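# Fit orange knob onto D-shaped shaft on pedestal

## Task

Put the orange knob onto the dark D-shaped shaft on the round pedestal, turning it so the flat in its bore matches the flat on the shaft so it can slide on, press it fully down until it sits on the pedestal, then release it.

## Robot and tools

Robot: two arms, left_arm and right_arm, each ending in a hand with index, middle, ring and thumb. right_arm has a right hand; left_arm has its mirror-image left hand. Bases in the scene frame: left_arm at (+0.025, +0.309, 0) m, quat_wxyz (+1.000, 0, 0, +0.002); right_arm at (+0.012, -0.313, 0) m, quat_wxyz (+1.000, 0, 0, -0.014).

Frames: the scene frame has its origin at table height, halfway between the nominal bases, +z up, +x out over the table, left_arm toward +y. Each arm reports its hand pose, velocities and Hand target in its own base frame. Fixed cameras and the table use the scene frame. Reported positions can be a few cm off, more at long reach.

Hand point axes (right hand): +z toward the fingertips, +x across the palm away from the thumb, +y out of the palm face (the palm surface is at y = -0.062 m). On the left hand +x points toward the thumb. Straight fingertips reach about 0.139 m past the knuckles, which sit at z = -0.017 m. A rigid mast near the wrist on the palm side (x +0.05 to +0.10, z -0.16 to -0.11, y up to +0.06 m; x sign flipped on the left hand) can strike things.

Tool execute_actions: argument actions is a list of actions run in order. Each action is a list of 1 to 15 rows, one row per 1/30 s control step; if fewer than 15 rows, the last row is held for the remaining steps, so one action lasts 0.5 s. Each row is a single flat list of 48 numbers covering both arms, every number in [-1, 1], even if one arm is idle. Order: left_arm dx, dy, dz, rx, ry, rz; then 16 left hand hinge numbers; then left current_limit, speed; then right_arm dx, dy, dz, rx, ry, rz; then 16 right hand hinge numbers; then right current_limit, speed.

Arm numbers dx..rz are an offset, not a pose: the target is the arm's Hand target as it stood when the action began, shifted by these values along that arm's base axes and rotated about the Hand target position. Every row in an action is measured from that same start, not from the previous row, and each new action starts from the updated target, so sending the same offset again moves further. Scale: 1.0 equals 0.6 m for dx, dy, dz and 180 degrees for rx, ry, rz, which form one rotation vector. A translation longer than 1.0 is shortened along its direction. All zeros re-requests the current target.

Hand hinge order (both hands): index_abd, index_mcp, index_pip, index_dip, middle_abd, middle_mcp, middle_pip, middle_dip, ring_abd, ring_mcp, ring_pip, ring_dip, thumb_cmc, thumb_axl, thumb_mcp, thumb_ipl. These are absolute goal angles scaled between each hinge's stops (degrees at +1, at -1; straight value): _abd (+60, -60; +0.00) sideways away from thumb; _mcp (+128, -18; -0.75), _pip (+108, -29; -0.58), _dip (+117, -21; -0.70) curl toward the palm; thumb_cmc (+120, -20; -0.71) brings the thumb in front of the palm; thumb_axl (+140, -27; -0.68) rotates the thumb about its own line; thumb_mcp (+109, -69; -0.23) and thumb_ipl (+108, -77; -0.17) bend it. A 0 is a real goal, not 'no change': to keep a hand as is, resend its hand_goal, hand_current_limit and hand_speed.

current_limit maps -1..+1 to 0..550 mA (floor 11 mA) for all motors of that hand; a low value may fail to lift a finger. speed sets goal travel at (speed + 1) / 2 of 8.5 rad/s. Start values: current_limit +0.4, speed -0.6. Values persist until rewritten. A finger squeezes only while its goal lies past the object surface; gear friction can keep a grip even after easing off.

cameras (optional): names to return images for; ["all"] for every one, [] for none. Omitted or null gives all images for an empty actions list and none otherwise. A wrong name voids the call. Names: cam_high, cam_low (fixed), cam_left_wrist, cam_right_wrist (fisheye, on the wrists), each 672x504. An empty actions list just reports state and images.

Tool zoom_image: camera (one of the four names) and region [x0, y0, x1, y1] in pixels of that camera's latest image, origin top-left, at most 504 wide and 504 high. Only cameras in the most recent images can be zoomed.

Tool finished_scene: scene (integer 1 to 3, the current one). It closes the scene permanently; the knob must stay seated without the robot. Calls after it in the same reply apply to the next scene.

Results: end_effector_position (m) and end_effector_quat_wxyz per arm; Hand target (last commanded pose after clipping; next offsets count from it); Joint velocities ('within noise' when still); joint torques (include arm weight, noisy, numbers 3 and 4 wrap at ±28 N m); hand_goal, hand_measured, hand_current_ma (positive pushes toward -1), hand_state per motor: moving, goal, blocked, or overload.

Motion notes: orientation commands are clipped to within 40 degrees of the measured orientation each step. The hand often stops short of its target and sags under load; waiting does not fix this, so send the remaining gap as a further offset (command higher to compensate sag). Tiny moves may not start. To stop pressing on something, command the target back beyond the hand point. Near the waist axis, small hand moves can swing the whole arm. Joint ranges (rad): waist -2.880 to 2.880, shoulder 0.000 to 3.142, elbow 0.000 to 3.019, wrist pitch -1.693 to 1.571, wrist yaw -1.571 to 1.571, wrist roll -2.094 to 2.094.

Cautions: a finger motor drawing 495 mA or more for a cumulative 5 s shuts off for 10 s and lets go. Holding loads, stretching out or pushing at unreachable poses heats joint motors; MOTOR HOT appears at 85 °C and at 100 °C the arm drops (OVER-TEMPERATURE FAULT) for 30 to 60 s or more. Do not drop the knob, release it while moving, slam or press hard on fixed objects, or let the arms or hands collide or grip each other. Anything falling off the table fails the task. Objects may occasionally be nudged by outside pushes.

Each tool is called after "Emit:" in YAML: its name, and indented under it one key for each argument.

## Session

Emit:
execute_actions:
  actions: []

Scene clock: 0.00 s.
left_arm: end_effector_position=(+0.5680, +0.0209, +0.1341) hand_goal=(+0.000, -0.754, -0.576, -0.696, +0.000, -0.754, -0.576, -0.696, +0.000, -0.754, -0.576, -0.696, -0.714, -0.678, -0.226, -0.168) hand_measured=(+0.000, -0.754, -0.576, -0.696, +0.000, -0.754, -0.576, -0.696, +0.000, -0.754, -0.576, -0.696, -0.714, -0.678, -0.226, -0.168) hand_current_ma=(+0, +0, +0, +0, +0, +0, +0, +0, +0, +0, +0, +0, +0, +0, +0, +0) hand_state=(goal, goal, goal, goal, goal, goal, goal, goal, goal, goal, goal, goal, goal, goal, goal, goal) hand_current_limit=0.40 hand_speed=-0.60 end_effector_quat_wxyz=(-0.060, +0.197, +0.972, -0.109) | right_arm: end_effector_position=(+0.5027, +0.3792, +0.1842) hand_goal=(+0.000, -0.754, -0.576, -0.696, +0.000, -0.754, -0.576, -0.696, +0.000, -0.754, -0.576, -0.696, -0.714, -0.678, -0.226, -0.168) hand_measured=(+0.000, -0.754, -0.576, -0.696, +0.000, -0.754, -0.576, -0.696, +0.000, -0.754, -0.576, -0.696, -0.714, -0.678, -0.226, -0.168) hand_current_ma=(+0, +0, +0, +0, +0, +0, +0, +0, +0, +0, +0, +0, +0, +0, +0, +0) hand_state=(goal, goal, goal, goal, goal, goal, goal, goal, goal, goal, goal, goal, goal, goal, goal, goal) hand_current_limit=0.40 hand_speed=-0.60 end_effector_quat_wxyz=(-0.036, +0.611, +0.789, +0.051)
Joint positions: left_arm=[-0.053 1.938 1.765 -1.551 0.198 -1.209] | right_arm=[0.714 1.77 1.617 -1.33 -0.091 0.465]
Joint velocities: within noise
Joint torques (N m): no reading
Heat: left arm: hottest shoulder 38 °C; right arm: hottest elbow 31 °C.
Hand target: left_arm +0.5746, +0.0206, +0.1378; -0.053, +0.198, +0.973, -0.108 | right_arm +0.5079, +0.3837, +0.1871; -0.035, +0.611, +0.789, +0.056

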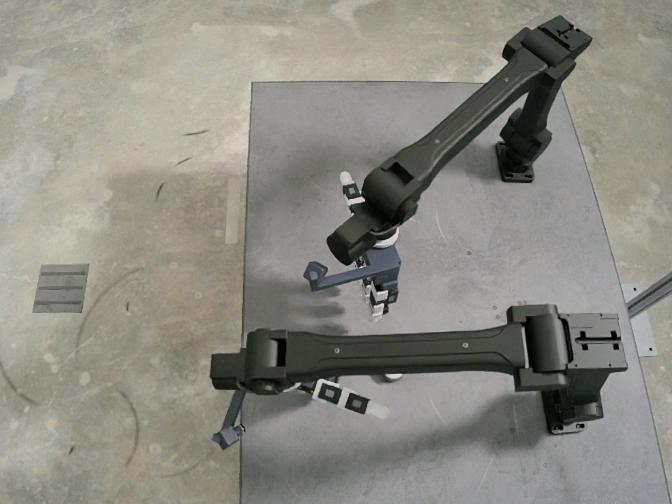

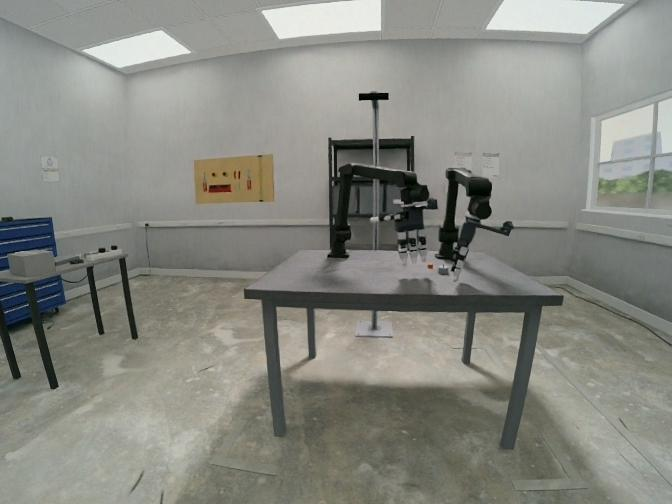

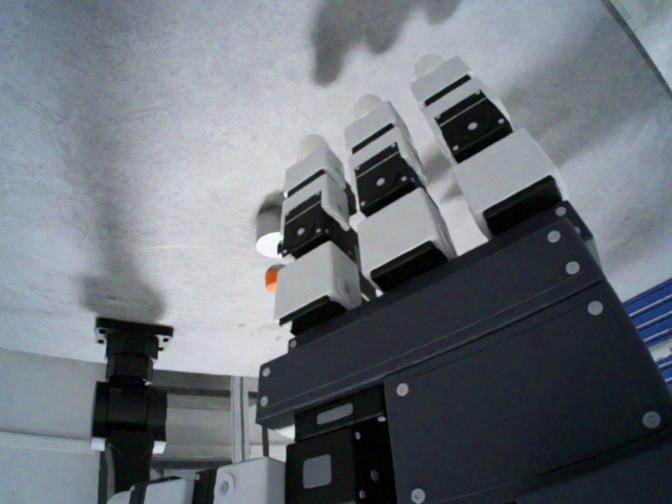

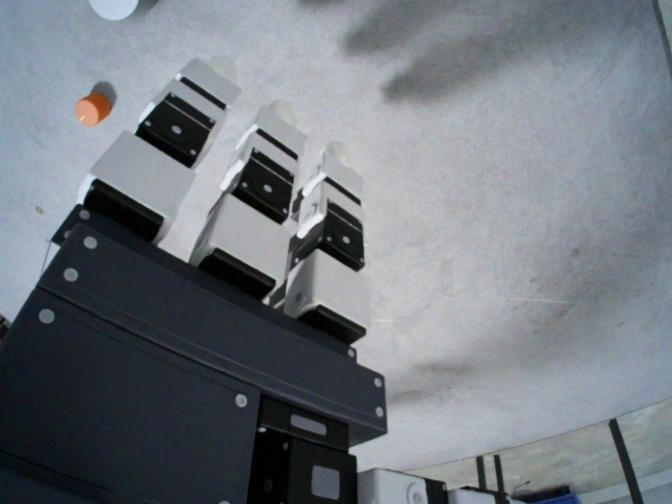

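Emit:
zoom_image:
  camera: "cam_high"
  region: [300, 300, 480, 435]

Emit:
zoom_image:
  camera: "cam_right_wrist"
  region: [0, 0, 240, 180]

Emit:
zoom_image:
  camera: "cam_low"
  region: [380, 220, 500, 310]

Emit:
zoom_image:
  camera: "cam_left_wrist"
  region: [200, 160, 360, 320]

Scaled by 2.800 from the camera's 672x504 image, which has a finer 960x720 frame.

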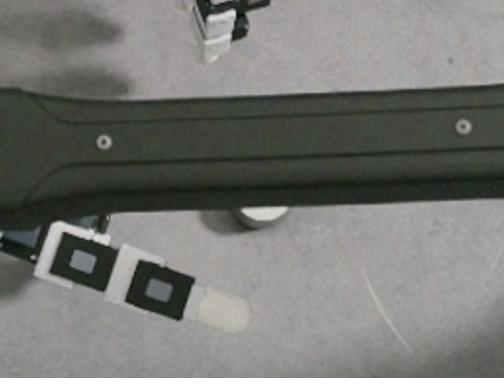

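Scaled by 2.100 from the camera's 672x504 image, which has a finer 960x720 frame.

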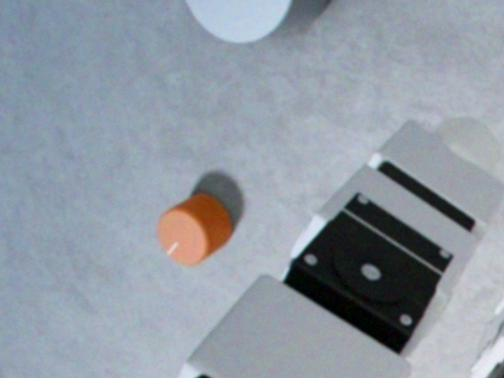

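Scaled by 4.200 from the camera's 672x504 image, which has a finer 960x720 frame.

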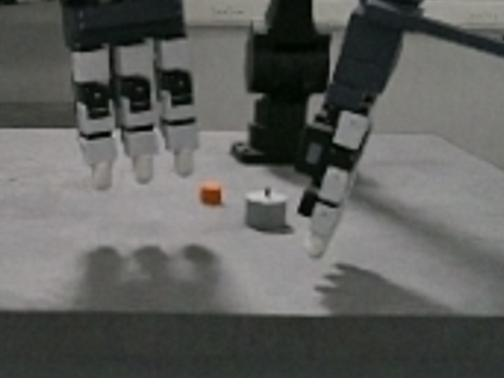

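Scaled by 3.150 from the camera's 672x504 image, which has a finer 960x720 frame.

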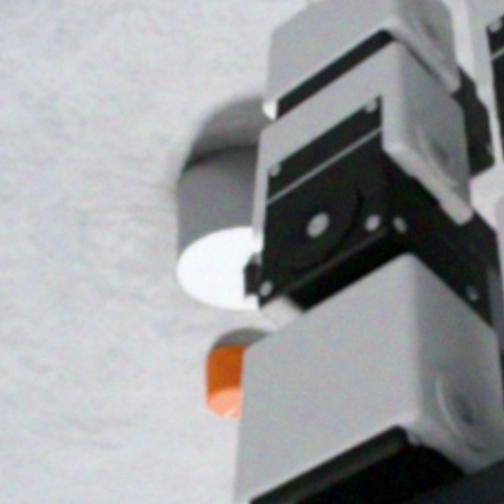

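Emit:
execute_actions:
  actions:
    - [[0,0,0.15,0,0,0,0,-0.754,-0.576,-0.696,0,-0.754,-0.576,-0.696,0,-0.754,-0.576,-0.696,-0.714,-0.678,-0.226,-0.168,0.4,-0.6,0,0,0,0,0,0,0,-0.754,-0.576,-0.696,0,-0.754,-0.576,-0.696,0,-0.754,-0.576,-0.696,-0.714,-0.678,-0.226,-0.168,0.4,-0.6]]
    - [[-0.08,0.13,0.05,0,0,0.0625,0,-0.754,-0.576,-0.696,0,-0.754,-0.576,-0.696,0,-0.754,-0.576,-0.696,-0.714,-0.678,-0.226,-0.168,0.4,-0.6,0,0,0,0,0,0,0,-0.754,-0.576,-0.696,0,-0.754,-0.576,-0.696,0,-0.754,-0.576,-0.696,-0.714,-0.678,-0.226,-0.168,0.4,-0.6]]
    - [[-0.08,0.13,0.05,0,0,0.0625,0,-0.754,-0.576,-0.696,0,-0.754,-0.576,-0.696,0,-0.754,-0.576,-0.696,-0.714,-0.678,-0.226,-0.168,0.4,-0.6,0,0,0,0,0,0,0,-0.754,-0.576,-0.696,0,-0.754,-0.576,-0.696,0,-0.754,-0.576,-0.696,-0.714,-0.678,-0.226,-0.168,0.4,-0.6]]
    - [[-0.08,0.13,0,0,0,0.0625,0,-0.754,-0.576,-0.696,0,-0.754,-0.576,-0.696,0,-0.754,-0.576,-0.696,-0.714,-0.678,-0.226,-0.168,0.4,-0.6,0,0,0,0,0,0,0,-0.754,-0.576,-0.696,0,-0.754,-0.576,-0.696,0,-0.754,-0.576,-0.696,-0.714,-0.678,-0.226,-0.168,0.4,-0.6]]
    - [[-0.08,0.13,0,0,0,0.0625,0,-0.754,-0.576,-0.696,0,-0.754,-0.576,-0.696,0,-0.754,-0.576,-0.696,-0.714,-0.678,-0.226,-0.168,0.4,-0.6,0,0,0,0,0,0,0,-0.754,-0.576,-0.696,0,-0.754,-0.576,-0.696,0,-0.754,-0.576,-0.696,-0.714,-0.678,-0.226,-0.168,0.4,-0.6]]
  cameras: ["all"]

Scene clock: 51.53 s.
left_arm: end_effector_position=(+0.3804, +0.3282, +0.2860) hand_goal=(+0.000, -0.754, -0.576, -0.696, +0.000, -0.754, -0.576, -0.696, +0.000, -0.754, -0.576, -0.696, -0.714, -0.678, -0.226, -0.168) hand_measured=(+0.002, -0.750, -0.576, -0.696, +0.002, -0.750, -0.576, -0.696, +0.002, -0.750, -0.576, -0.696, -0.712, -0.678, -0.222, -0.168) hand_current_ma=(+1, +4, +0, +0, +1, +5, +0, +0, +1, +4, +0, +0, +1, +1, +5, +0) hand_state=(goal, goal, goal, goal, goal, goal, goal, goal, goal, goal, goal, goal, goal, goal, goal, goal) hand_current_limit=0.40 hand_speed=-0.60 end_effector_quat_wxyz=(+0.045, -0.183, +0.979, -0.083) | right_arm: end_effector_position=(+0.5027, +0.3792, +0.1842) hand_goal=(+0.000, -0.754, -0.576, -0.696, +0.000, -0.754, -0.576, -0.696, +0.000, -0.754, -0.576, -0.696, -0.714, -0.678, -0.226, -0.168) hand_measured=(+0.000, -0.754, -0.576, -0.696, +0.000, -0.754, -0.576, -0.696, +0.000, -0.754, -0.576, -0.696, -0.714, -0.678, -0.224, -0.168) hand_current_ma=(+0, +0, +0, +0, +0, +0, +0, +0, +0, +0, +0, +0, +0, +0, +2, +0) hand_state=(goal, goal, goal, goal, goal, goal, goal, goal, goal, goal, goal, goal, goal, goal, goal, goal) hand_current_limit=0.40 hand_speed=-0.60 end_effector_quat_wxyz=(-0.036, +0.611, +0.789, +0.051)
Joint positions: left_arm=[0.606 1.648 1.764 -1.673 0.189 -1.336] | right_arm=[0.714 1.77 1.617 -1.33 -0.091 0.465]
Joint torques (N m): left_arm=[0.21 -14.04 9.35 -0.24 0.13 -0.23] | right_arm=[1.38 -18.84 12.14 0.55 -0.04 0]
Heat: left arm: hottest shoulder 44 °C; right arm: hottest elbow 39 °C.
Hand target: left_arm +0.3825, +0.3325, +0.2877; -0.008, -0.190, +0.974, -0.121 | right_arm +0.5079, +0.3837, +0.1871; -0.035, +0.611, +0.789, +0.056
Off the commanded pose: left_arm 0.005 m, 7 deg | right_arm 0.007 m, 1 deg.
joint sent to its limit (left arm) — joint 4 (wrist pitch), lower limit. The joint targets are off in orientation, not in position.
camera_calibration:
cam_left_wrist: T_world_to_cam=[[0.942262, -0.273124, 0.193768, -0.360873], [-0.320903, -0.571028, 0.755611, 0.0526241], [-0.0957288, -0.774164, -0.625705, 0.599119], [0, 0, 0, 1]] pos_world=[0.414277, 0.395303, 0.405034]

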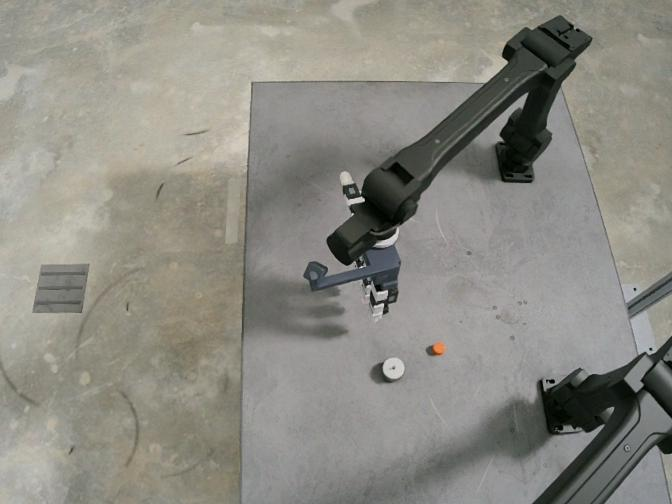

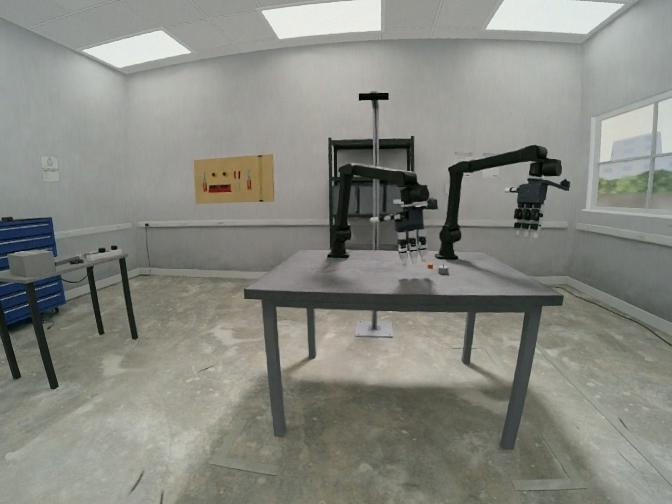

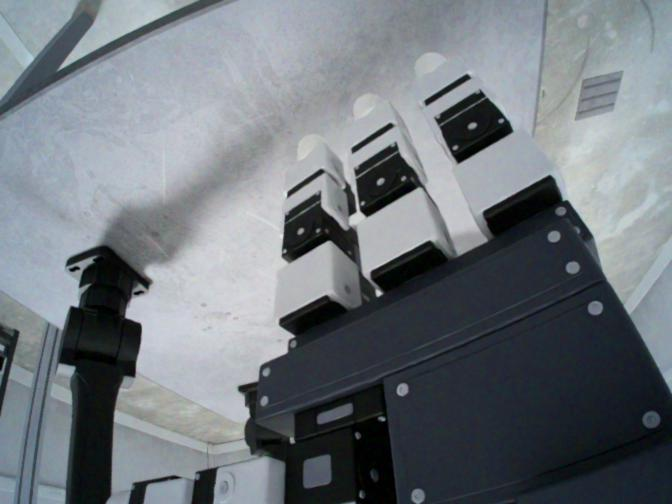

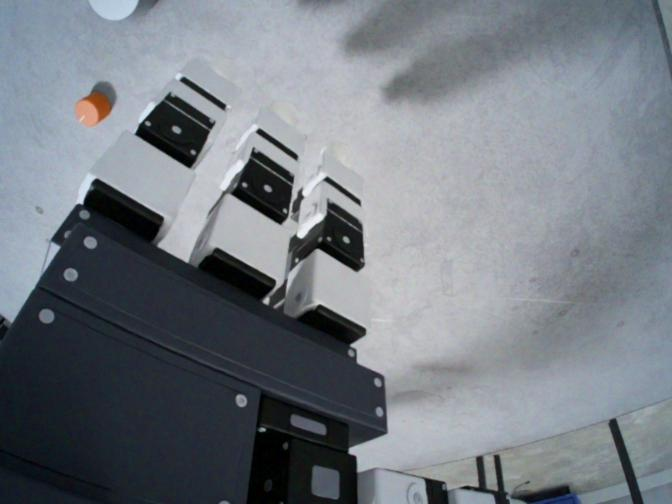

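Emit:
zoom_image:
  camera: "cam_high"
  region: [365, 330, 461, 402]

Emit:
zoom_image:
  camera: "cam_high"
  region: [260, 140, 500, 320]

Scaled by 5.250 from the camera's 672x504 image, which has a finer 960x720 frame.

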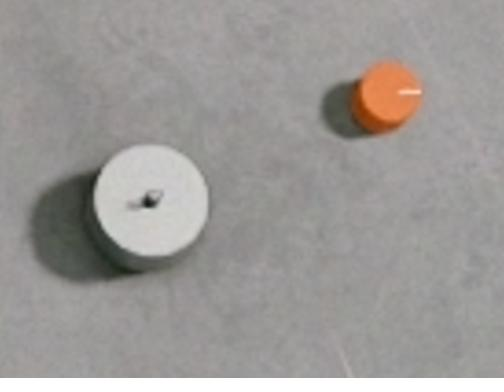

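Scaled by 2.100 from the camera's 672x504 image, which has a finer 960x720 frame.

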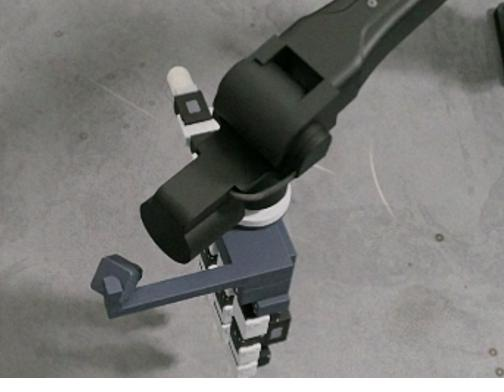

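Emit:
zoom_image:
  camera: "cam_high"
  region: [380, 355, 408, 376]

Scaled by 18.000 from the camera's 672x504 image, which has a finer 960x720 frame.

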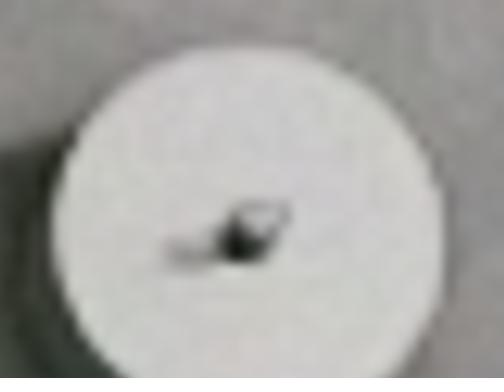

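Emit:
execute_actions:
  actions:
    - [[0.08,-0.13,-0.02,0,0,0,0,-0.754,-0.576,-0.696,0,-0.754,-0.576,-0.696,0,-0.754,-0.576,-0.696,-0.714,-0.678,-0.226,-0.168,0.4,-0.6,0,0,0,0,0,0,0,-0.754,-0.576,-0.696,0,-0.754,-0.576,-0.696,0,-0.754,-0.576,-0.696,-0.714,-0.678,-0.226,-0.168,0.4,-0.6]]
    - [[0.07,-0.13,-0.02,0,0,0,0,-0.754,-0.576,-0.696,0,-0.754,-0.576,-0.696,0,-0.754,-0.576,-0.696,-0.714,-0.678,-0.226,-0.168,0.4,-0.6,0,0,0,0,0,0,0,-0.754,-0.576,-0.696,0,-0.754,-0.576,-0.696,0,-0.754,-0.576,-0.696,-0.714,-0.678,-0.226,-0.168,0.4,-0.6]]
    - [[0.07,-0.12,-0.02,0,0,0,0,-0.754,-0.576,-0.696,0,-0.754,-0.576,-0.696,0,-0.754,-0.576,-0.696,-0.714,-0.678,-0.226,-0.168,0.4,-0.6,0,0,0,0,0,0,0,-0.754,-0.576,-0.696,0,-0.754,-0.576,-0.696,0,-0.754,-0.576,-0.696,-0.714,-0.678,-0.226,-0.168,0.4,-0.6]]
    - [[0,0,-0.1,0,0,0,0,-0.754,-0.576,-0.696,0,-0.754,-0.576,-0.696,0,-0.754,-0.576,-0.696,-0.714,-0.678,-0.226,-0.168,0.4,-0.6,0,0,0,0,0,0,0,-0.754,-0.576,-0.696,0,-0.754,-0.576,-0.696,0,-0.754,-0.576,-0.696,-0.714,-0.678,-0.226,-0.168,0.4,-0.6]]
  cameras: ["cam_left_wrist", "cam_high"]

Scene clock: 92.57 s.
left_arm: end_effector_position=(+0.5121, +0.1059, +0.1936) hand_goal=(+0.000, -0.754, -0.576, -0.696, +0.000, -0.754, -0.576, -0.696, +0.000, -0.754, -0.576, -0.696, -0.714, -0.678, -0.226, -0.168) hand_measured=(+0.000, -0.750, -0.576, -0.696, +0.000, -0.750, -0.576, -0.696, +0.000, -0.750, -0.576, -0.696, -0.712, -0.678, -0.224, -0.168) hand_current_ma=(+0, +5, +0, +0, +0, +5, +0, +0, +0, +4, +0, +0, +2, +1, +4, +0) hand_state=(goal, goal, goal, goal, goal, goal, goal, goal, goal, goal, goal, goal, goal, goal, goal, goal) hand_current_limit=0.40 hand_speed=-0.60 end_effector_quat_wxyz=(-0.011, -0.184, +0.975, -0.121) | right_arm: end_effector_position=(+0.5027, +0.3792, +0.1842) hand_goal=(+0.000, -0.754, -0.576, -0.696, +0.000, -0.754, -0.576, -0.696, +0.000, -0.754, -0.576, -0.696, -0.714, -0.678, -0.226, -0.168) hand_measured=(+0.000, -0.754, -0.576, -0.696, +0.000, -0.754, -0.576, -0.696, +0.000, -0.754, -0.576, -0.696, -0.714, -0.678, -0.224, -0.168) hand_current_ma=(+0, +0, +0, +0, +0, +0, +0, +0, +0, +0, +0, +0, +0, +0, +2, +0) hand_state=(goal, goal, goal, goal, goal, goal, goal, goal, goal, goal, goal, goal, goal, goal, goal, goal) hand_current_limit=0.40 hand_speed=-0.60 end_effector_quat_wxyz=(-0.036, +0.611, +0.789, +0.051)
Joint positions: left_arm=[0.141 1.831 1.767 -1.517 0.244 -1.802] | right_arm=[0.714 1.77 1.617 -1.33 -0.091 0.465]
Joint torques (N m): left_arm=[-0.15 -17.73 7.82 0.34 0.14 -0.24] | right_arm=[1.38 -18.9 12.15 0.55 -0.03 0]
Heat: left arm: hottest shoulder 43 °C; right arm: hottest elbow 40 °C.
Hand target: left_arm +0.5146, +0.1045, +0.1916; -0.008, -0.189, +0.974, -0.121 | right_arm +0.5079, +0.3837, +0.1871; -0.035, +0.611, +0.789, +0.056
Off the commanded pose: left_arm 0.003 m, 1 deg | right_arm 0.007 m, 1 deg.
camera_calibration:
cam_left_wrist: T_world_to_cam=[[0.955247, -0.265795, 0.129834, -0.522954], [-0.250401, -0.492885, 0.833285, -0.0215799], [-0.15749, -0.828503, -0.537382, 0.40205], [0, 0, 0, 1]] pos_world=[0.557466, 0.183464, 0.301934]
Images, in order (width x height): cam_high 672x504, cam_left_wrist 672x504.

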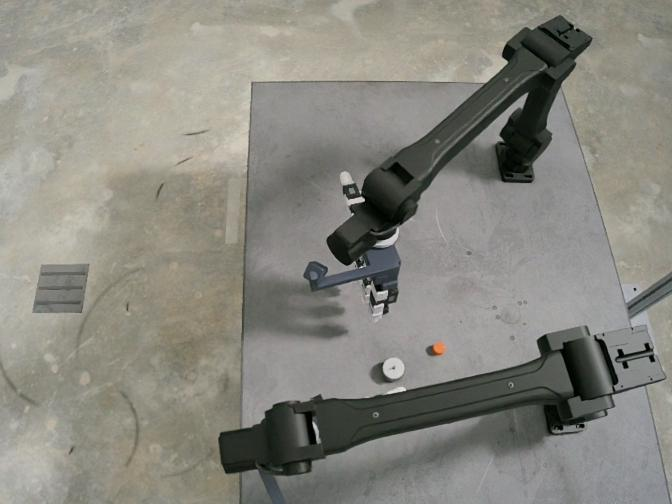

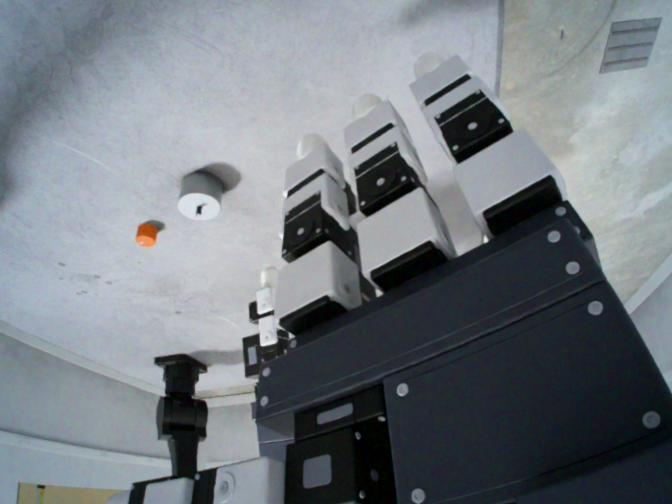

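Emit:
zoom_image:
  camera: "cam_left_wrist"
  region: [165, 165, 245, 225]

Scaled by 6.300 from the camera's 672x504 image, which has a finer 960x720 frame.

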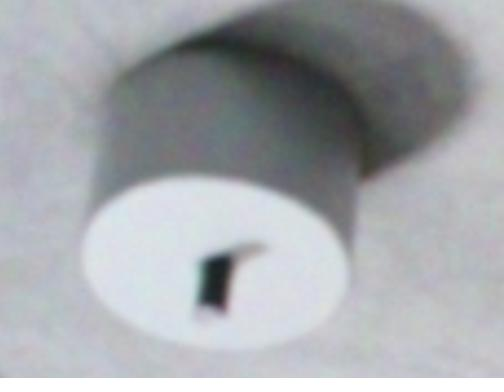

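Emit:
execute_actions:
  actions:
    - [[0,0,0,0,0,0,0,0.479,0.737,-0.26,0,0.479,0.737,-0.26,0,0.479,0.737,-0.26,-0.714,-0.678,-0.226,-0.168,0.4,0,0,0,0,0,0,0,0,-0.754,-0.576,-0.696,0,-0.754,-0.576,-0.696,0,-0.754,-0.576,-0.696,-0.714,-0.678,-0.226,-0.168,0.4,-0.6]]
    - [[-0.03,-0.07,-0.08,0,0,0,0,0.479,0.737,-0.26,0,0.479,0.737,-0.26,0,0.479,0.737,-0.26,-0.714,-0.678,-0.226,-0.168,0.4,0,0,0,0,0,0,0,0,-0.754,-0.576,-0.696,0,-0.754,-0.576,-0.696,0,-0.754,-0.576,-0.696,-0.714,-0.678,-0.226,-0.168,0.4,-0.6]]
    - [[-0.03,-0.08,-0.09,0,0,0,0,0.479,0.737,-0.26,0,0.479,0.737,-0.26,0,0.479,0.737,-0.26,-0.714,-0.678,-0.226,-0.168,0.4,0,0,0,0,0,0,0,0,-0.754,-0.576,-0.696,0,-0.754,-0.576,-0.696,0,-0.754,-0.576,-0.696,-0.714,-0.678,-0.226,-0.168,0.4,-0.6]]
  cameras: ["cam_left_wrist", "cam_high"]

Scene clock: 101.77 s.
left_arm: end_effector_position=(+0.4740, +0.0129, +0.0879) hand_goal=(+0.000, +0.478, +0.736, -0.260, +0.000, +0.478, +0.736, -0.260, +0.000, +0.478, +0.736, -0.260, -0.714, -0.678, -0.226, -0.168) hand_measured=(+0.000, +0.470, +0.732, -0.262, +0.000, +0.468, +0.732, -0.262, +0.000, +0.470, +0.732, -0.262, -0.712, -0.678, -0.224, -0.168) hand_current_ma=(+0, -13, -3, -3, +0, -15, -3, -2, +0, -13, -4, -2, +2, +1, +3, +0) hand_state=(goal, goal, goal, goal, goal, goal, goal, goal, goal, goal, goal, goal, goal, goal, goal, goal) hand_current_limit=0.40 hand_speed=0.00 end_effector_quat_wxyz=(-0.016, -0.181, +0.976, -0.120) | right_arm: end_effector_position=(+0.5027, +0.3792, +0.1842) hand_goal=(+0.000, -0.754, -0.576, -0.696, +0.000, -0.754, -0.576, -0.696, +0.000, -0.754, -0.576, -0.696, -0.714, -0.678, -0.226, -0.168) hand_measured=(+0.000, -0.754, -0.576, -0.696, +0.000, -0.754, -0.576, -0.696, +0.000, -0.754, -0.576, -0.696, -0.714, -0.678, -0.224, -0.168) hand_current_ma=(+0, +0, +0, +0, +0, +0, +0, +0, +0, +0, +0, +0, +0, +0, +2, +0) hand_state=(goal, goal, goal, goal, goal, goal, goal, goal, goal, goal, goal, goal, goal, goal, goal, goal) hand_current_limit=0.40 hand_speed=-0.60 end_effector_quat_wxyz=(-0.036, +0.611, +0.789, +0.051)
Joint positions: left_arm=[-0.027 1.779 1.406 -1.179 0.242 -1.967] | right_arm=[0.714 1.77 1.617 -1.33 -0.091 0.465]
Joint torques (N m): left_arm=[0.21 -16.5 7.72 0.34 -0.1 -0.28] | right_arm=[1.38 -18.9 12.15 0.55 -0.04 0]
Heat: left arm: hottest shoulder 44 °C; right arm: hottest elbow 40 °C.
Hand target: left_arm +0.4785, +0.0145, +0.0896; -0.008, -0.190, +0.974, -0.121 | right_arm +0.5079, +0.3837, +0.1871; -0.035, +0.611, +0.789, +0.056
Off the commanded pose: left_arm 0.005 m, 1 deg | right_arm 0.007 m, 1 deg.
camera_calibration:
cam_left_wrist: T_world_to_cam=[[0.954617, -0.272695, 0.119766, -0.4962], [-0.245185, -0.491233, 0.835808, 0.00835266], [-0.169087, -0.827241, -0.5358, 0.267595], [0, 0, 0, 1]] pos_world=[0.520976, 0.0901576, 0.195824]
Images, in order (width x height): cam_high 672x504, cam_left_wrist 672x504.

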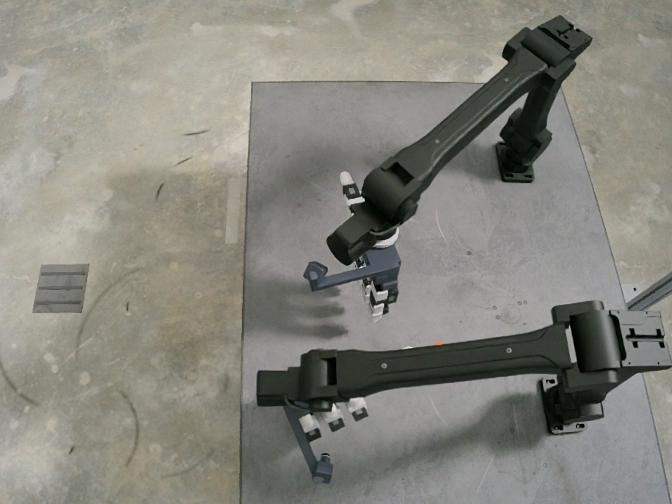

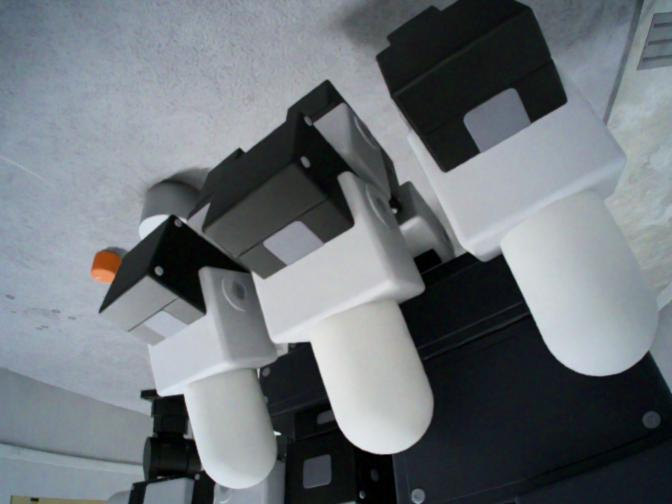

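Emit:
execute_actions:
  actions:
    - [[0,0,0,0,0,0,0,0.97,0.25,-0.69,0,0.97,0.25,-0.69,0,0.97,0.25,-0.69,-0.714,-0.678,-0.226,-0.168,0.4,0,0,0,0,0,0,0,0,-0.754,-0.576,-0.696,0,-0.754,-0.576,-0.696,0,-0.754,-0.576,-0.696,-0.714,-0.678,-0.226,-0.168,0.4,-0.6]]
  cameras: ["cam_left_wrist"]

Scene clock: 104.57 s.
left_arm: end_effector_position=(+0.4741, +0.0130, +0.0879) hand_goal=(+0.000, +0.970, +0.250, -0.690, +0.000, +0.970, +0.250, -0.690, +0.000, +0.970, +0.250, -0.690, -0.714, -0.678, -0.226, -0.168) hand_measured=(+0.000, +0.952, +0.252, -0.688, +0.000, +0.950, +0.252, -0.688, -0.030, +0.928, +0.246, -0.690, -0.712, -0.678, -0.224, -0.168) hand_current_ma=(+0, -37, +1, +3, +0, -38, +2, +2, -54, -109, -4, +0, +2, +1, +3, +0) hand_state=(goal, goal, goal, goal, goal, goal, goal, goal, blocked, blocked, goal, goal, goal, goal, goal, goal) hand_current_limit=0.40 hand_speed=0.00 end_effector_quat_wxyz=(-0.016, -0.182, +0.976, -0.120) | right_arm: end_effector_position=(+0.5027, +0.3792, +0.1842) hand_goal=(+0.000, -0.754, -0.576, -0.696, +0.000, -0.754, -0.576, -0.696, +0.000, -0.754, -0.576, -0.696, -0.714, -0.678, -0.226, -0.168) hand_measured=(+0.000, -0.754, -0.576, -0.696, +0.000, -0.754, -0.576, -0.696, +0.000, -0.754, -0.576, -0.696, -0.714, -0.678, -0.224, -0.168) hand_current_ma=(+0, +0, +0, +0, +0, +0, +0, +0, +0, +0, +0, +0, +0, +0, +2, +0) hand_state=(goal, goal, goal, goal, goal, goal, goal, goal, goal, goal, goal, goal, goal, goal, goal, goal) hand_current_limit=0.40 hand_speed=-0.60 end_effector_quat_wxyz=(-0.036, +0.611, +0.789, +0.051)
Joint positions: left_arm=[-0.027 1.779 1.406 -1.179 0.242 -1.968] | right_arm=[0.714 1.77 1.617 -1.33 -0.091 0.465]
Joint torques (N m): left_arm=[0.26 -16.44 7.75 0.34 -0.11 -0.26] | right_arm=[1.38 -18.84 12.15 0.55 -0.03 0]
Heat: left arm: hottest shoulder 44 °C; right arm: hottest elbow 41 °C.
Hand target: left_arm +0.4785, +0.0146, +0.0896; -0.008, -0.190, +0.974, -0.121 | right_arm +0.5079, +0.3837, +0.1871; -0.035, +0.611, +0.789, +0.056
Off the commanded pose: left_arm 0.005 m, 1 deg | right_arm 0.007 m, 1 deg.
camera_calibration:
cam_left_wrist: T_world_to_cam=[[0.95476, -0.271977, 0.120254, -0.496434], [-0.24531, -0.491748, 0.835468, 0.00852993], [-0.168093, -0.827172, -0.53622, 0.267154], [0, 0, 0, 1]] pos_world=[0.520975, 0.0901585, 0.195825]
Images, in order (width x height): cam_left_wrist 672x504.

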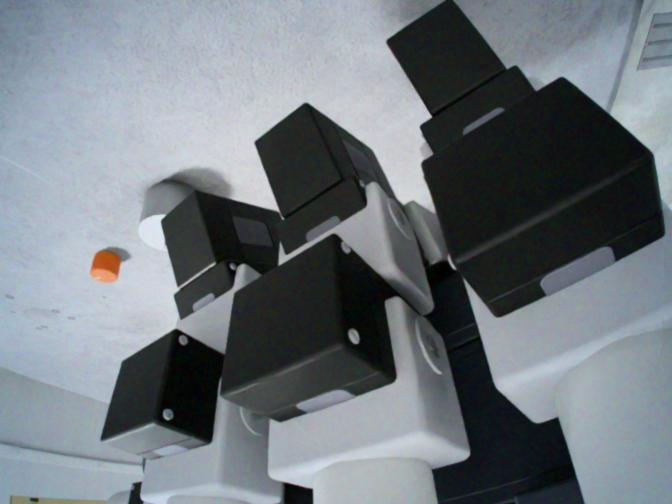

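Emit:
execute_actions:
  actions:
    - [[0.063,-0.105,-0.043,0,0,0,0,0.9,0.25,-0.69,0,0.9,0.25,-0.69,0,0.9,0.25,-0.69,-0.714,-0.678,-0.226,-0.168,0.4,0,0,0,0,0,0,0,0,-0.754,-0.576,-0.696,0,-0.754,-0.576,-0.696,0,-0.754,-0.576,-0.696,-0.714,-0.678,-0.226,-0.168,0.4,-0.6]]
  cameras: ["cam_left_wrist", "cam_high"]

Scene clock: 107.67 s.
left_arm: end_effector_position=(+0.4998, -0.0454, +0.0512) hand_goal=(+0.000, +0.900, +0.250, -0.690, +0.000, +0.900, +0.250, -0.690, +0.000, +0.900, +0.250, -0.690, -0.714, -0.678, -0.226, -0.168) hand_measured=(+0.000, +0.894, +0.252, -0.688, +0.000, +0.894, +0.252, -0.688, -0.030, +0.908, +0.252, -0.690, -0.710, -0.678, -0.224, -0.168) hand_current_ma=(+0, -9, +1, +3, +0, -9, +1, +2, -54, +11, +1, +0, +3, +1, +3, +0) hand_state=(goal, goal, goal, goal, goal, goal, goal, goal, blocked, goal, goal, goal, goal, goal, goal, goal) hand_current_limit=0.40 hand_speed=0.00 end_effector_quat_wxyz=(-0.028, -0.182, +0.976, -0.116) | right_arm: end_effector_position=(+0.5027, +0.3792, +0.1842) hand_goal=(+0.000, -0.754, -0.576, -0.696, +0.000, -0.754, -0.576, -0.696, +0.000, -0.754, -0.576, -0.696, -0.714, -0.678, -0.226, -0.168) hand_measured=(+0.000, -0.754, -0.576, -0.696, +0.000, -0.754, -0.576, -0.696, +0.000, -0.754, -0.576, -0.696, -0.714, -0.678, -0.224, -0.168) hand_current_ma=(+0, +0, +0, +0, +0, +0, +0, +0, +0, +0, +0, +0, +0, +0, +2, +0) hand_state=(goal, goal, goal, goal, goal, goal, goal, goal, goal, goal, goal, goal, goal, goal, goal, goal) hand_current_limit=0.40 hand_speed=-0.60 end_effector_quat_wxyz=(-0.036, +0.611, +0.789, +0.051)
Joint positions: left_arm=[-0.131 1.901 1.479 -1.129 0.238 -2.074] | right_arm=[0.714 1.77 1.617 -1.33 -0.091 0.465]
Joint torques (N m): left_arm=[0.15 -18.14 10.02 -0.09 -0.09 -0.27] | right_arm=[1.32 -18.9 12.14 0.55 -0.03 0]
Heat: left arm: hottest shoulder 44 °C; right arm: hottest elbow 41 °C.
Hand target: left_arm +0.5163, -0.0485, +0.0638; -0.008, -0.190, +0.974, -0.121 | right_arm +0.5079, +0.3837, +0.1871; -0.035, +0.611, +0.789, +0.056
Off the commanded pose: left_arm 0.021 m, 2 deg | right_arm 0.007 m, 1 deg.
joint sent to its limit (left arm) — joint 6 (wrist roll), lower limit. The joint targets still meet the commanded pose.
camera_calibration:
cam_left_wrist: T_world_to_cam=[[0.957098, -0.273742, 0.0950162, -0.532341], [-0.224734, -0.494268, 0.839758, 0.00612667], [-0.182913, -0.825085, -0.534582, 0.210953], [0, 0, 0, 1]] pos_world=[0.549466, 0.0313588, 0.158208]
Images, in order (width x height): cam_high 672x504, cam_left_wrist 672x504.

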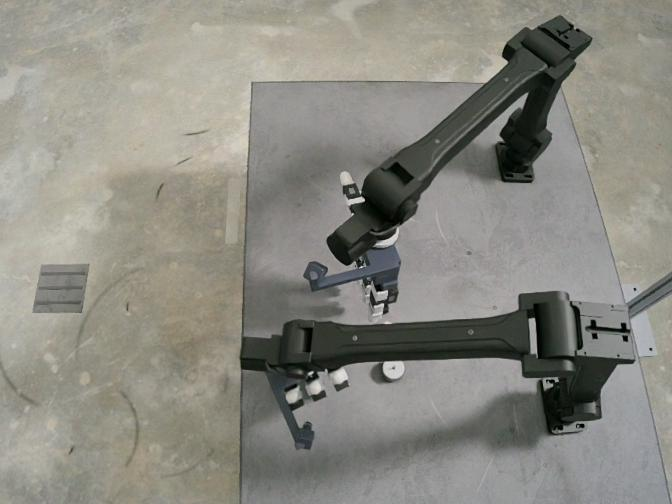

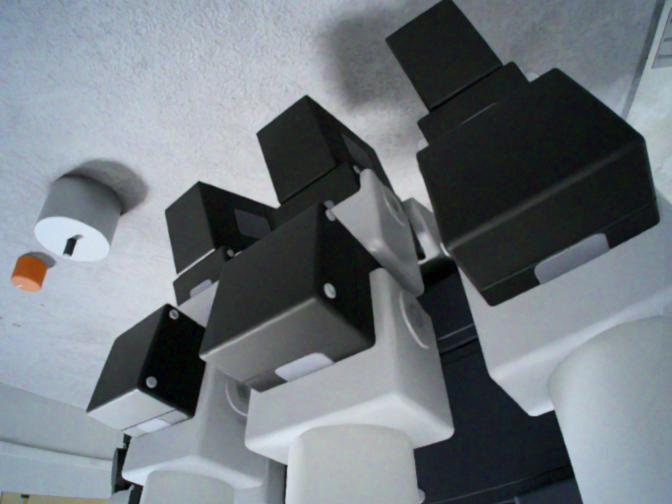

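Emit:
zoom_image:
  camera: "cam_left_wrist"
  region: [40, 220, 104, 268]

Emit:
zoom_image:
  camera: "cam_left_wrist"
  region: [0, 240, 64, 302]

Emit:
zoom_image:
  camera: "cam_high"
  region: [380, 355, 408, 376]

Scaled by 7.875 from the camera's 672x504 image, which has a finer 960x720 frame.

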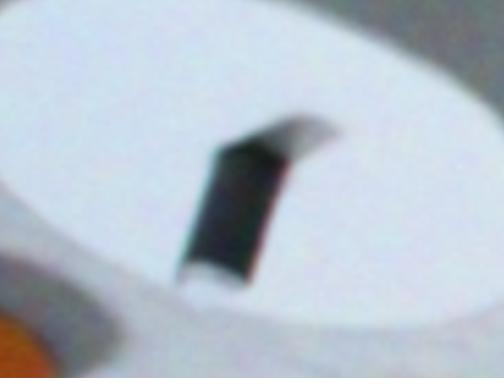

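Scaled by 7.875 from the camera's 672x504 image, which has a finer 960x720 frame.

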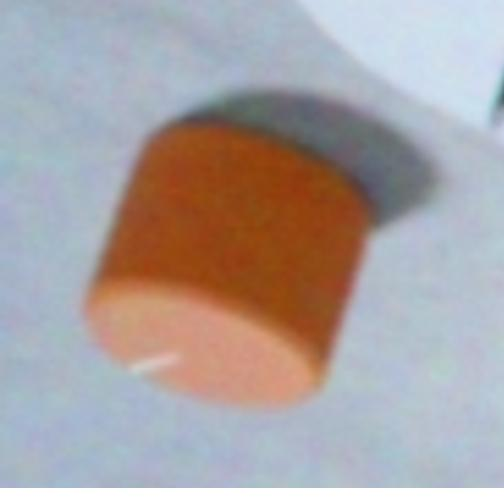

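Scaled by 18.000 from the camera's 672x504 image, which has a finer 960x720 frame.

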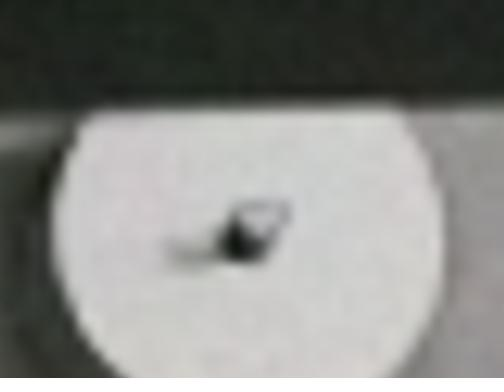

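Emit:
execute_actions:
  actions:
    - [[0,0.08,0.15,0,0,0,0,0.9,0.25,-0.69,0,0.9,0.25,-0.69,0,0.9,0.25,-0.69,-0.714,-0.678,-0.226,-0.168,0.4,0,0,0,0.05,0,0,0,0,0.6,0.25,-0.69,0,0.6,0.25,-0.69,0,0.6,0.25,-0.69,0.1,-0.678,-0.226,-0.168,0.4,0]]
    - [[-0.04,0.16,0.1,0,0,0,0,0.9,0.25,-0.69,0,0.9,0.25,-0.69,0,0.9,0.25,-0.69,-0.714,-0.678,-0.226,-0.168,0.4,0,0,0,0,0,0,0,0,0.9,0.25,-0.69,0,0.9,0.25,-0.69,0,0.9,0.25,-0.69,0.1,-0.678,-0.226,-0.168,0.4,0]]
    - [[-0.08,0.18,0.06,0,0,0,0,0.9,0.25,-0.69,0,0.9,0.25,-0.69,0,0.9,0.25,-0.69,-0.714,-0.678,-0.226,-0.168,0.4,0,-0.05,0.05,0,0.05,-0.05,0,0,0.9,0.25,-0.69,0,0.9,0.25,-0.69,0,0.9,0.25,-0.69,0.1,-0.678,-0.226,-0.168,0.4,0]]
    - [[-0.08,0.18,0,0,0,0,0,0.9,0.25,-0.69,0,0.9,0.25,-0.69,0,0.9,0.25,-0.69,-0.714,-0.678,-0.226,-0.168,0.4,0,-0.1,0.13,0,0.05,-0.05,0,0,0.9,0.25,-0.69,0,0.9,0.25,-0.69,0,0.9,0.25,-0.69,0.1,-0.678,-0.226,-0.168,0.4,0]]
    - [[0,0,0,0,0,0,0,0.9,0.25,-0.69,0,0.9,0.25,-0.69,0,0.9,0.25,-0.69,-0.714,-0.678,-0.226,-0.168,0.4,0,-0.143,0.153,-0.1,0.0475,-0.052,-0.01,0,0.9,0.25,-0.69,0,0.9,0.25,-0.69,0,0.9,0.25,-0.69,0.1,-0.678,-0.226,-0.168,0.4,0]]
  cameras: ["cam_right_wrist", "cam_high"]

Scene clock: 134.23 s.
left_arm: end_effector_position=(+0.3892, +0.3034, +0.2403) hand_goal=(+0.000, +0.900, +0.250, -0.690, +0.000, +0.900, +0.250, -0.690, +0.000, +0.900, +0.250, -0.690, -0.714, -0.678, -0.226, -0.168) hand_measured=(+0.000, +0.890, +0.250, -0.688, +0.000, +0.892, +0.250, -0.688, -0.030, +0.908, +0.252, -0.690, -0.712, -0.678, -0.222, -0.168) hand_current_ma=(+0, -14, +0, +2, +0, -13, +0, +2, -54, +10, +2, +0, +2, +1, +8, +0) hand_state=(goal, goal, goal, goal, goal, goal, goal, goal, blocked, goal, goal, goal, goal, goal, goal, goal) hand_current_limit=0.40 hand_speed=0.00 end_effector_quat_wxyz=(-0.003, -0.196, +0.974, -0.114) | right_arm: end_effector_position=(+0.3347, +0.5781, +0.1537) hand_goal=(+0.000, +0.900, +0.250, -0.690, +0.000, +0.900, +0.250, -0.690, +0.000, +0.900, +0.250, -0.690, +0.100, -0.678, -0.226, -0.168) hand_measured=(-0.004, +0.682, +0.232, -0.692, -0.002, +0.894, +0.250, -0.692, -0.026, +0.836, +0.238, -0.696, +0.094, -0.672, -0.240, -0.168) hand_current_ma=(-2, -385, -24, -2, +0, -5, +0, -1, -34, -168, -15, -5, -5, +6, -25, +0) hand_state=(goal, blocked, goal, goal, goal, goal, goal, goal, blocked, blocked, goal, goal, goal, goal, goal, goal) hand_current_limit=0.40 hand_speed=0.00 end_effector_quat_wxyz=(+0.023, +0.566, +0.737, +0.368)
Joint positions: left_arm=[0.563 1.704 1.715 -1.669 0.211 -1.395] | right_arm=[1.228 1.745 1.208 -0.313 0.254 0.872]
Joint torques (N m): left_arm=[0.44 -15.03 10.66 -0.62 -0.06 0.07] | right_arm=[2.14 -19.14 10.66 1.95 0.45 -0.03]
Heat: left arm: hottest shoulder 45 °C; right arm: hottest elbow 41 °C.
Hand target: left_arm +0.3963, +0.3115, +0.2498; -0.008, -0.190, +0.974, -0.121 | right_arm +0.3321, +0.5836, +0.1570; +0.017, +0.567, +0.733, +0.376
Off the commanded pose: left_arm 0.014 m, 1 deg | right_arm 0.007 m, 1 deg.
joint sent to its limit (left arm) — joint 4 (wrist pitch), lower limit. The joint targets still meet the commanded pose.
camera_calibration:
cam_right_wrist: T_world_to_cam=[[0.805625, -0.589388, 0.0599243, 0.0918121], [-0.59045, -0.807074, 0.0000197352, 0.625935], [0.0483517, -0.0353982, -0.998203, 0.286437], [0, 0, 0, 1]] pos_world=[0.281767, 0.569428, 0.280408]
Images, in order (width x height): cam_high 672x504, cam_right_wrist 672x504.

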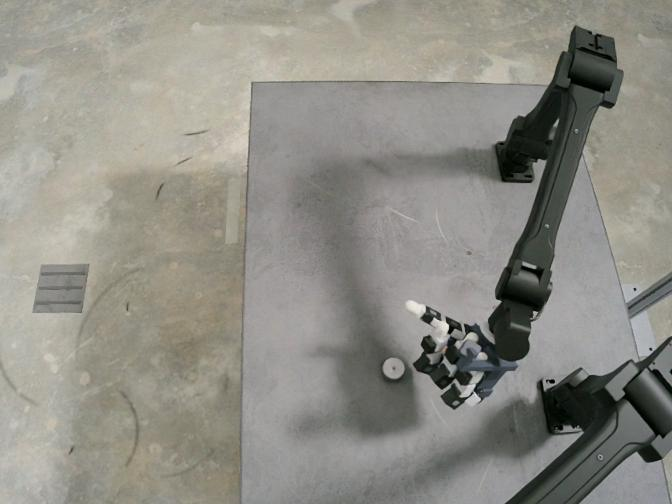

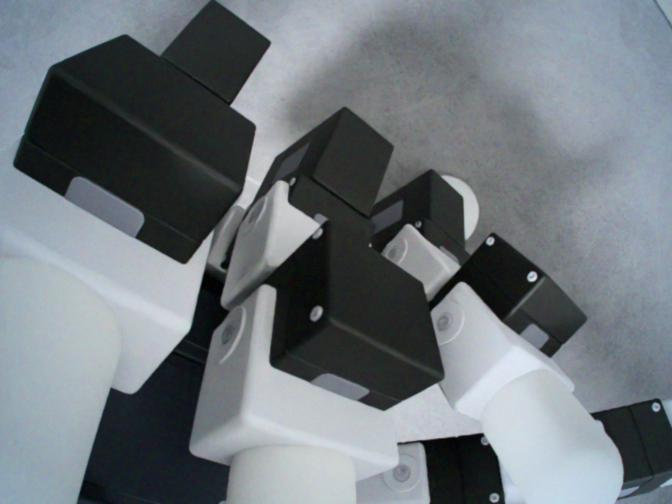

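Emit:
execute_actions:
  actions:
    - [[0,0,0,0,0,0,0,-0.754,-0.576,-0.696,0,-0.754,-0.576,-0.696,0,-0.754,-0.576,-0.696,-0.714,-0.678,-0.226,-0.168,0.4,0,-0.08,0.06,-0.08,0,0,0,0,0.6,0.25,-0.69,0,0.9,0.25,-0.69,0,0.85,0.25,-0.69,-0.4,-0.678,-0.226,-0.168,0.4,0]]
  cameras: ["cam_right_wrist"]

Scene clock: 137.57 s.
left_arm: end_effector_position=(+0.3888, +0.3036, +0.2403) hand_goal=(+0.000, -0.754, -0.576, -0.696, +0.000, -0.754, -0.576, -0.696, +0.000, -0.754, -0.576, -0.696, -0.714, -0.678, -0.226, -0.168) hand_measured=(+0.000, -0.746, -0.574, -0.694, +0.000, -0.746, -0.574, -0.694, -0.004, -0.748, -0.574, -0.694, -0.712, -0.678, -0.222, -0.168) hand_current_ma=(+0, +10, +1, +2, +0, +10, +1, +2, -2, +9, +1, +2, +2, +1, +8, +0) hand_state=(goal, goal, goal, goal, goal, goal, goal, goal, goal, goal, goal, goal, goal, goal, goal, goal) hand_current_limit=0.40 hand_speed=0.00 end_effector_quat_wxyz=(-0.003, -0.196, +0.974, -0.115) | right_arm: end_effector_position=(+0.2797, +0.6079, +0.1022) hand_goal=(+0.000, +0.600, +0.250, -0.690, +0.000, +0.900, +0.250, -0.690, +0.000, +0.850, +0.250, -0.690, -0.400, -0.678, -0.226, -0.168) hand_measured=(-0.004, +0.594, +0.248, -0.692, -0.002, +0.896, +0.250, -0.692, -0.026, +0.832, +0.238, -0.696, -0.406, -0.676, -0.224, -0.168) hand_current_ma=(-2, -5, -1, -1, +0, -4, +0, -1, -34, -26, -13, -5, -5, +2, +1, +0) hand_state=(goal, goal, goal, goal, goal, goal, goal, goal, blocked, goal, goal, goal, goal, goal, goal, goal) hand_current_limit=0.40 hand_speed=0.00 end_effector_quat_wxyz=(+0.024, +0.563, +0.742, +0.364)
Joint positions: left_arm=[0.564 1.704 1.715 -1.67 0.213 -1.395] | right_arm=[1.34 1.849 1.208 -0.244 0.321 0.952]
Joint torques (N m): left_arm=[0.15 -14.97 10.62 -0.65 0.09 0.08] | right_arm=[1.2 -18.9 12.3 1.81 0.58 -0.03]
Heat: left arm: hottest shoulder 45 °C; right arm: hottest elbow 41 °C.
Hand target: left_arm +0.3963, +0.3115, +0.2498; -0.008, -0.190, +0.974, -0.121 | right_arm +0.2843, +0.6196, +0.1089; +0.017, +0.567, +0.733, +0.376
Off the commanded pose: left_arm 0.015 m, 1 deg | right_arm 0.014 m, 2 deg.
joint sent to its limit (left arm) — joint 4 (wrist pitch), lower limit. The joint targets still meet the commanded pose.
camera_calibration:
cam_right_wrist: T_world_to_cam=[[0.81179, -0.580357, 0.0646742, 0.149127], [-0.582101, -0.813048, 0.0106092, 0.617691], [0.0464261, -0.0462593, -0.99785, 0.245852], [0, 0, 0, 1]] pos_world=[0.227085, 0.600132, 0.229126]
Images, in order (width x height): cam_right_wrist 672x504.

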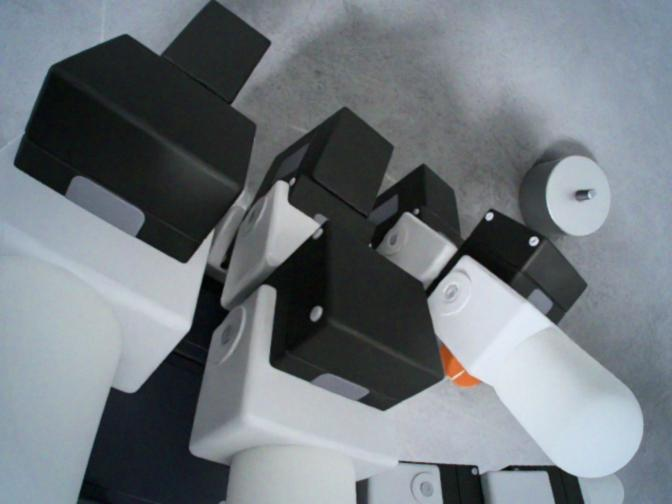

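Emit:
zoom_image:
  camera: "cam_right_wrist"
  region: [560, 178, 608, 214]

Emit:
zoom_image:
  camera: "cam_right_wrist"
  region: [430, 340, 510, 400]

Scaled by 10.500 from the camera's 672x504 image, which has a finer 960x720 frame.

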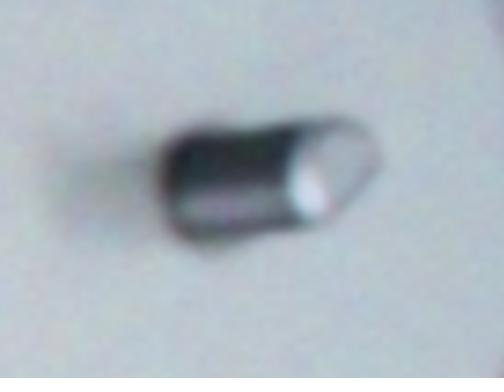

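Scaled by 6.300 from the camera's 672x504 image, which has a finer 960x720 frame.

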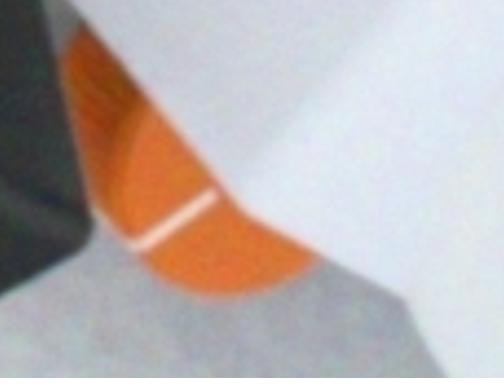

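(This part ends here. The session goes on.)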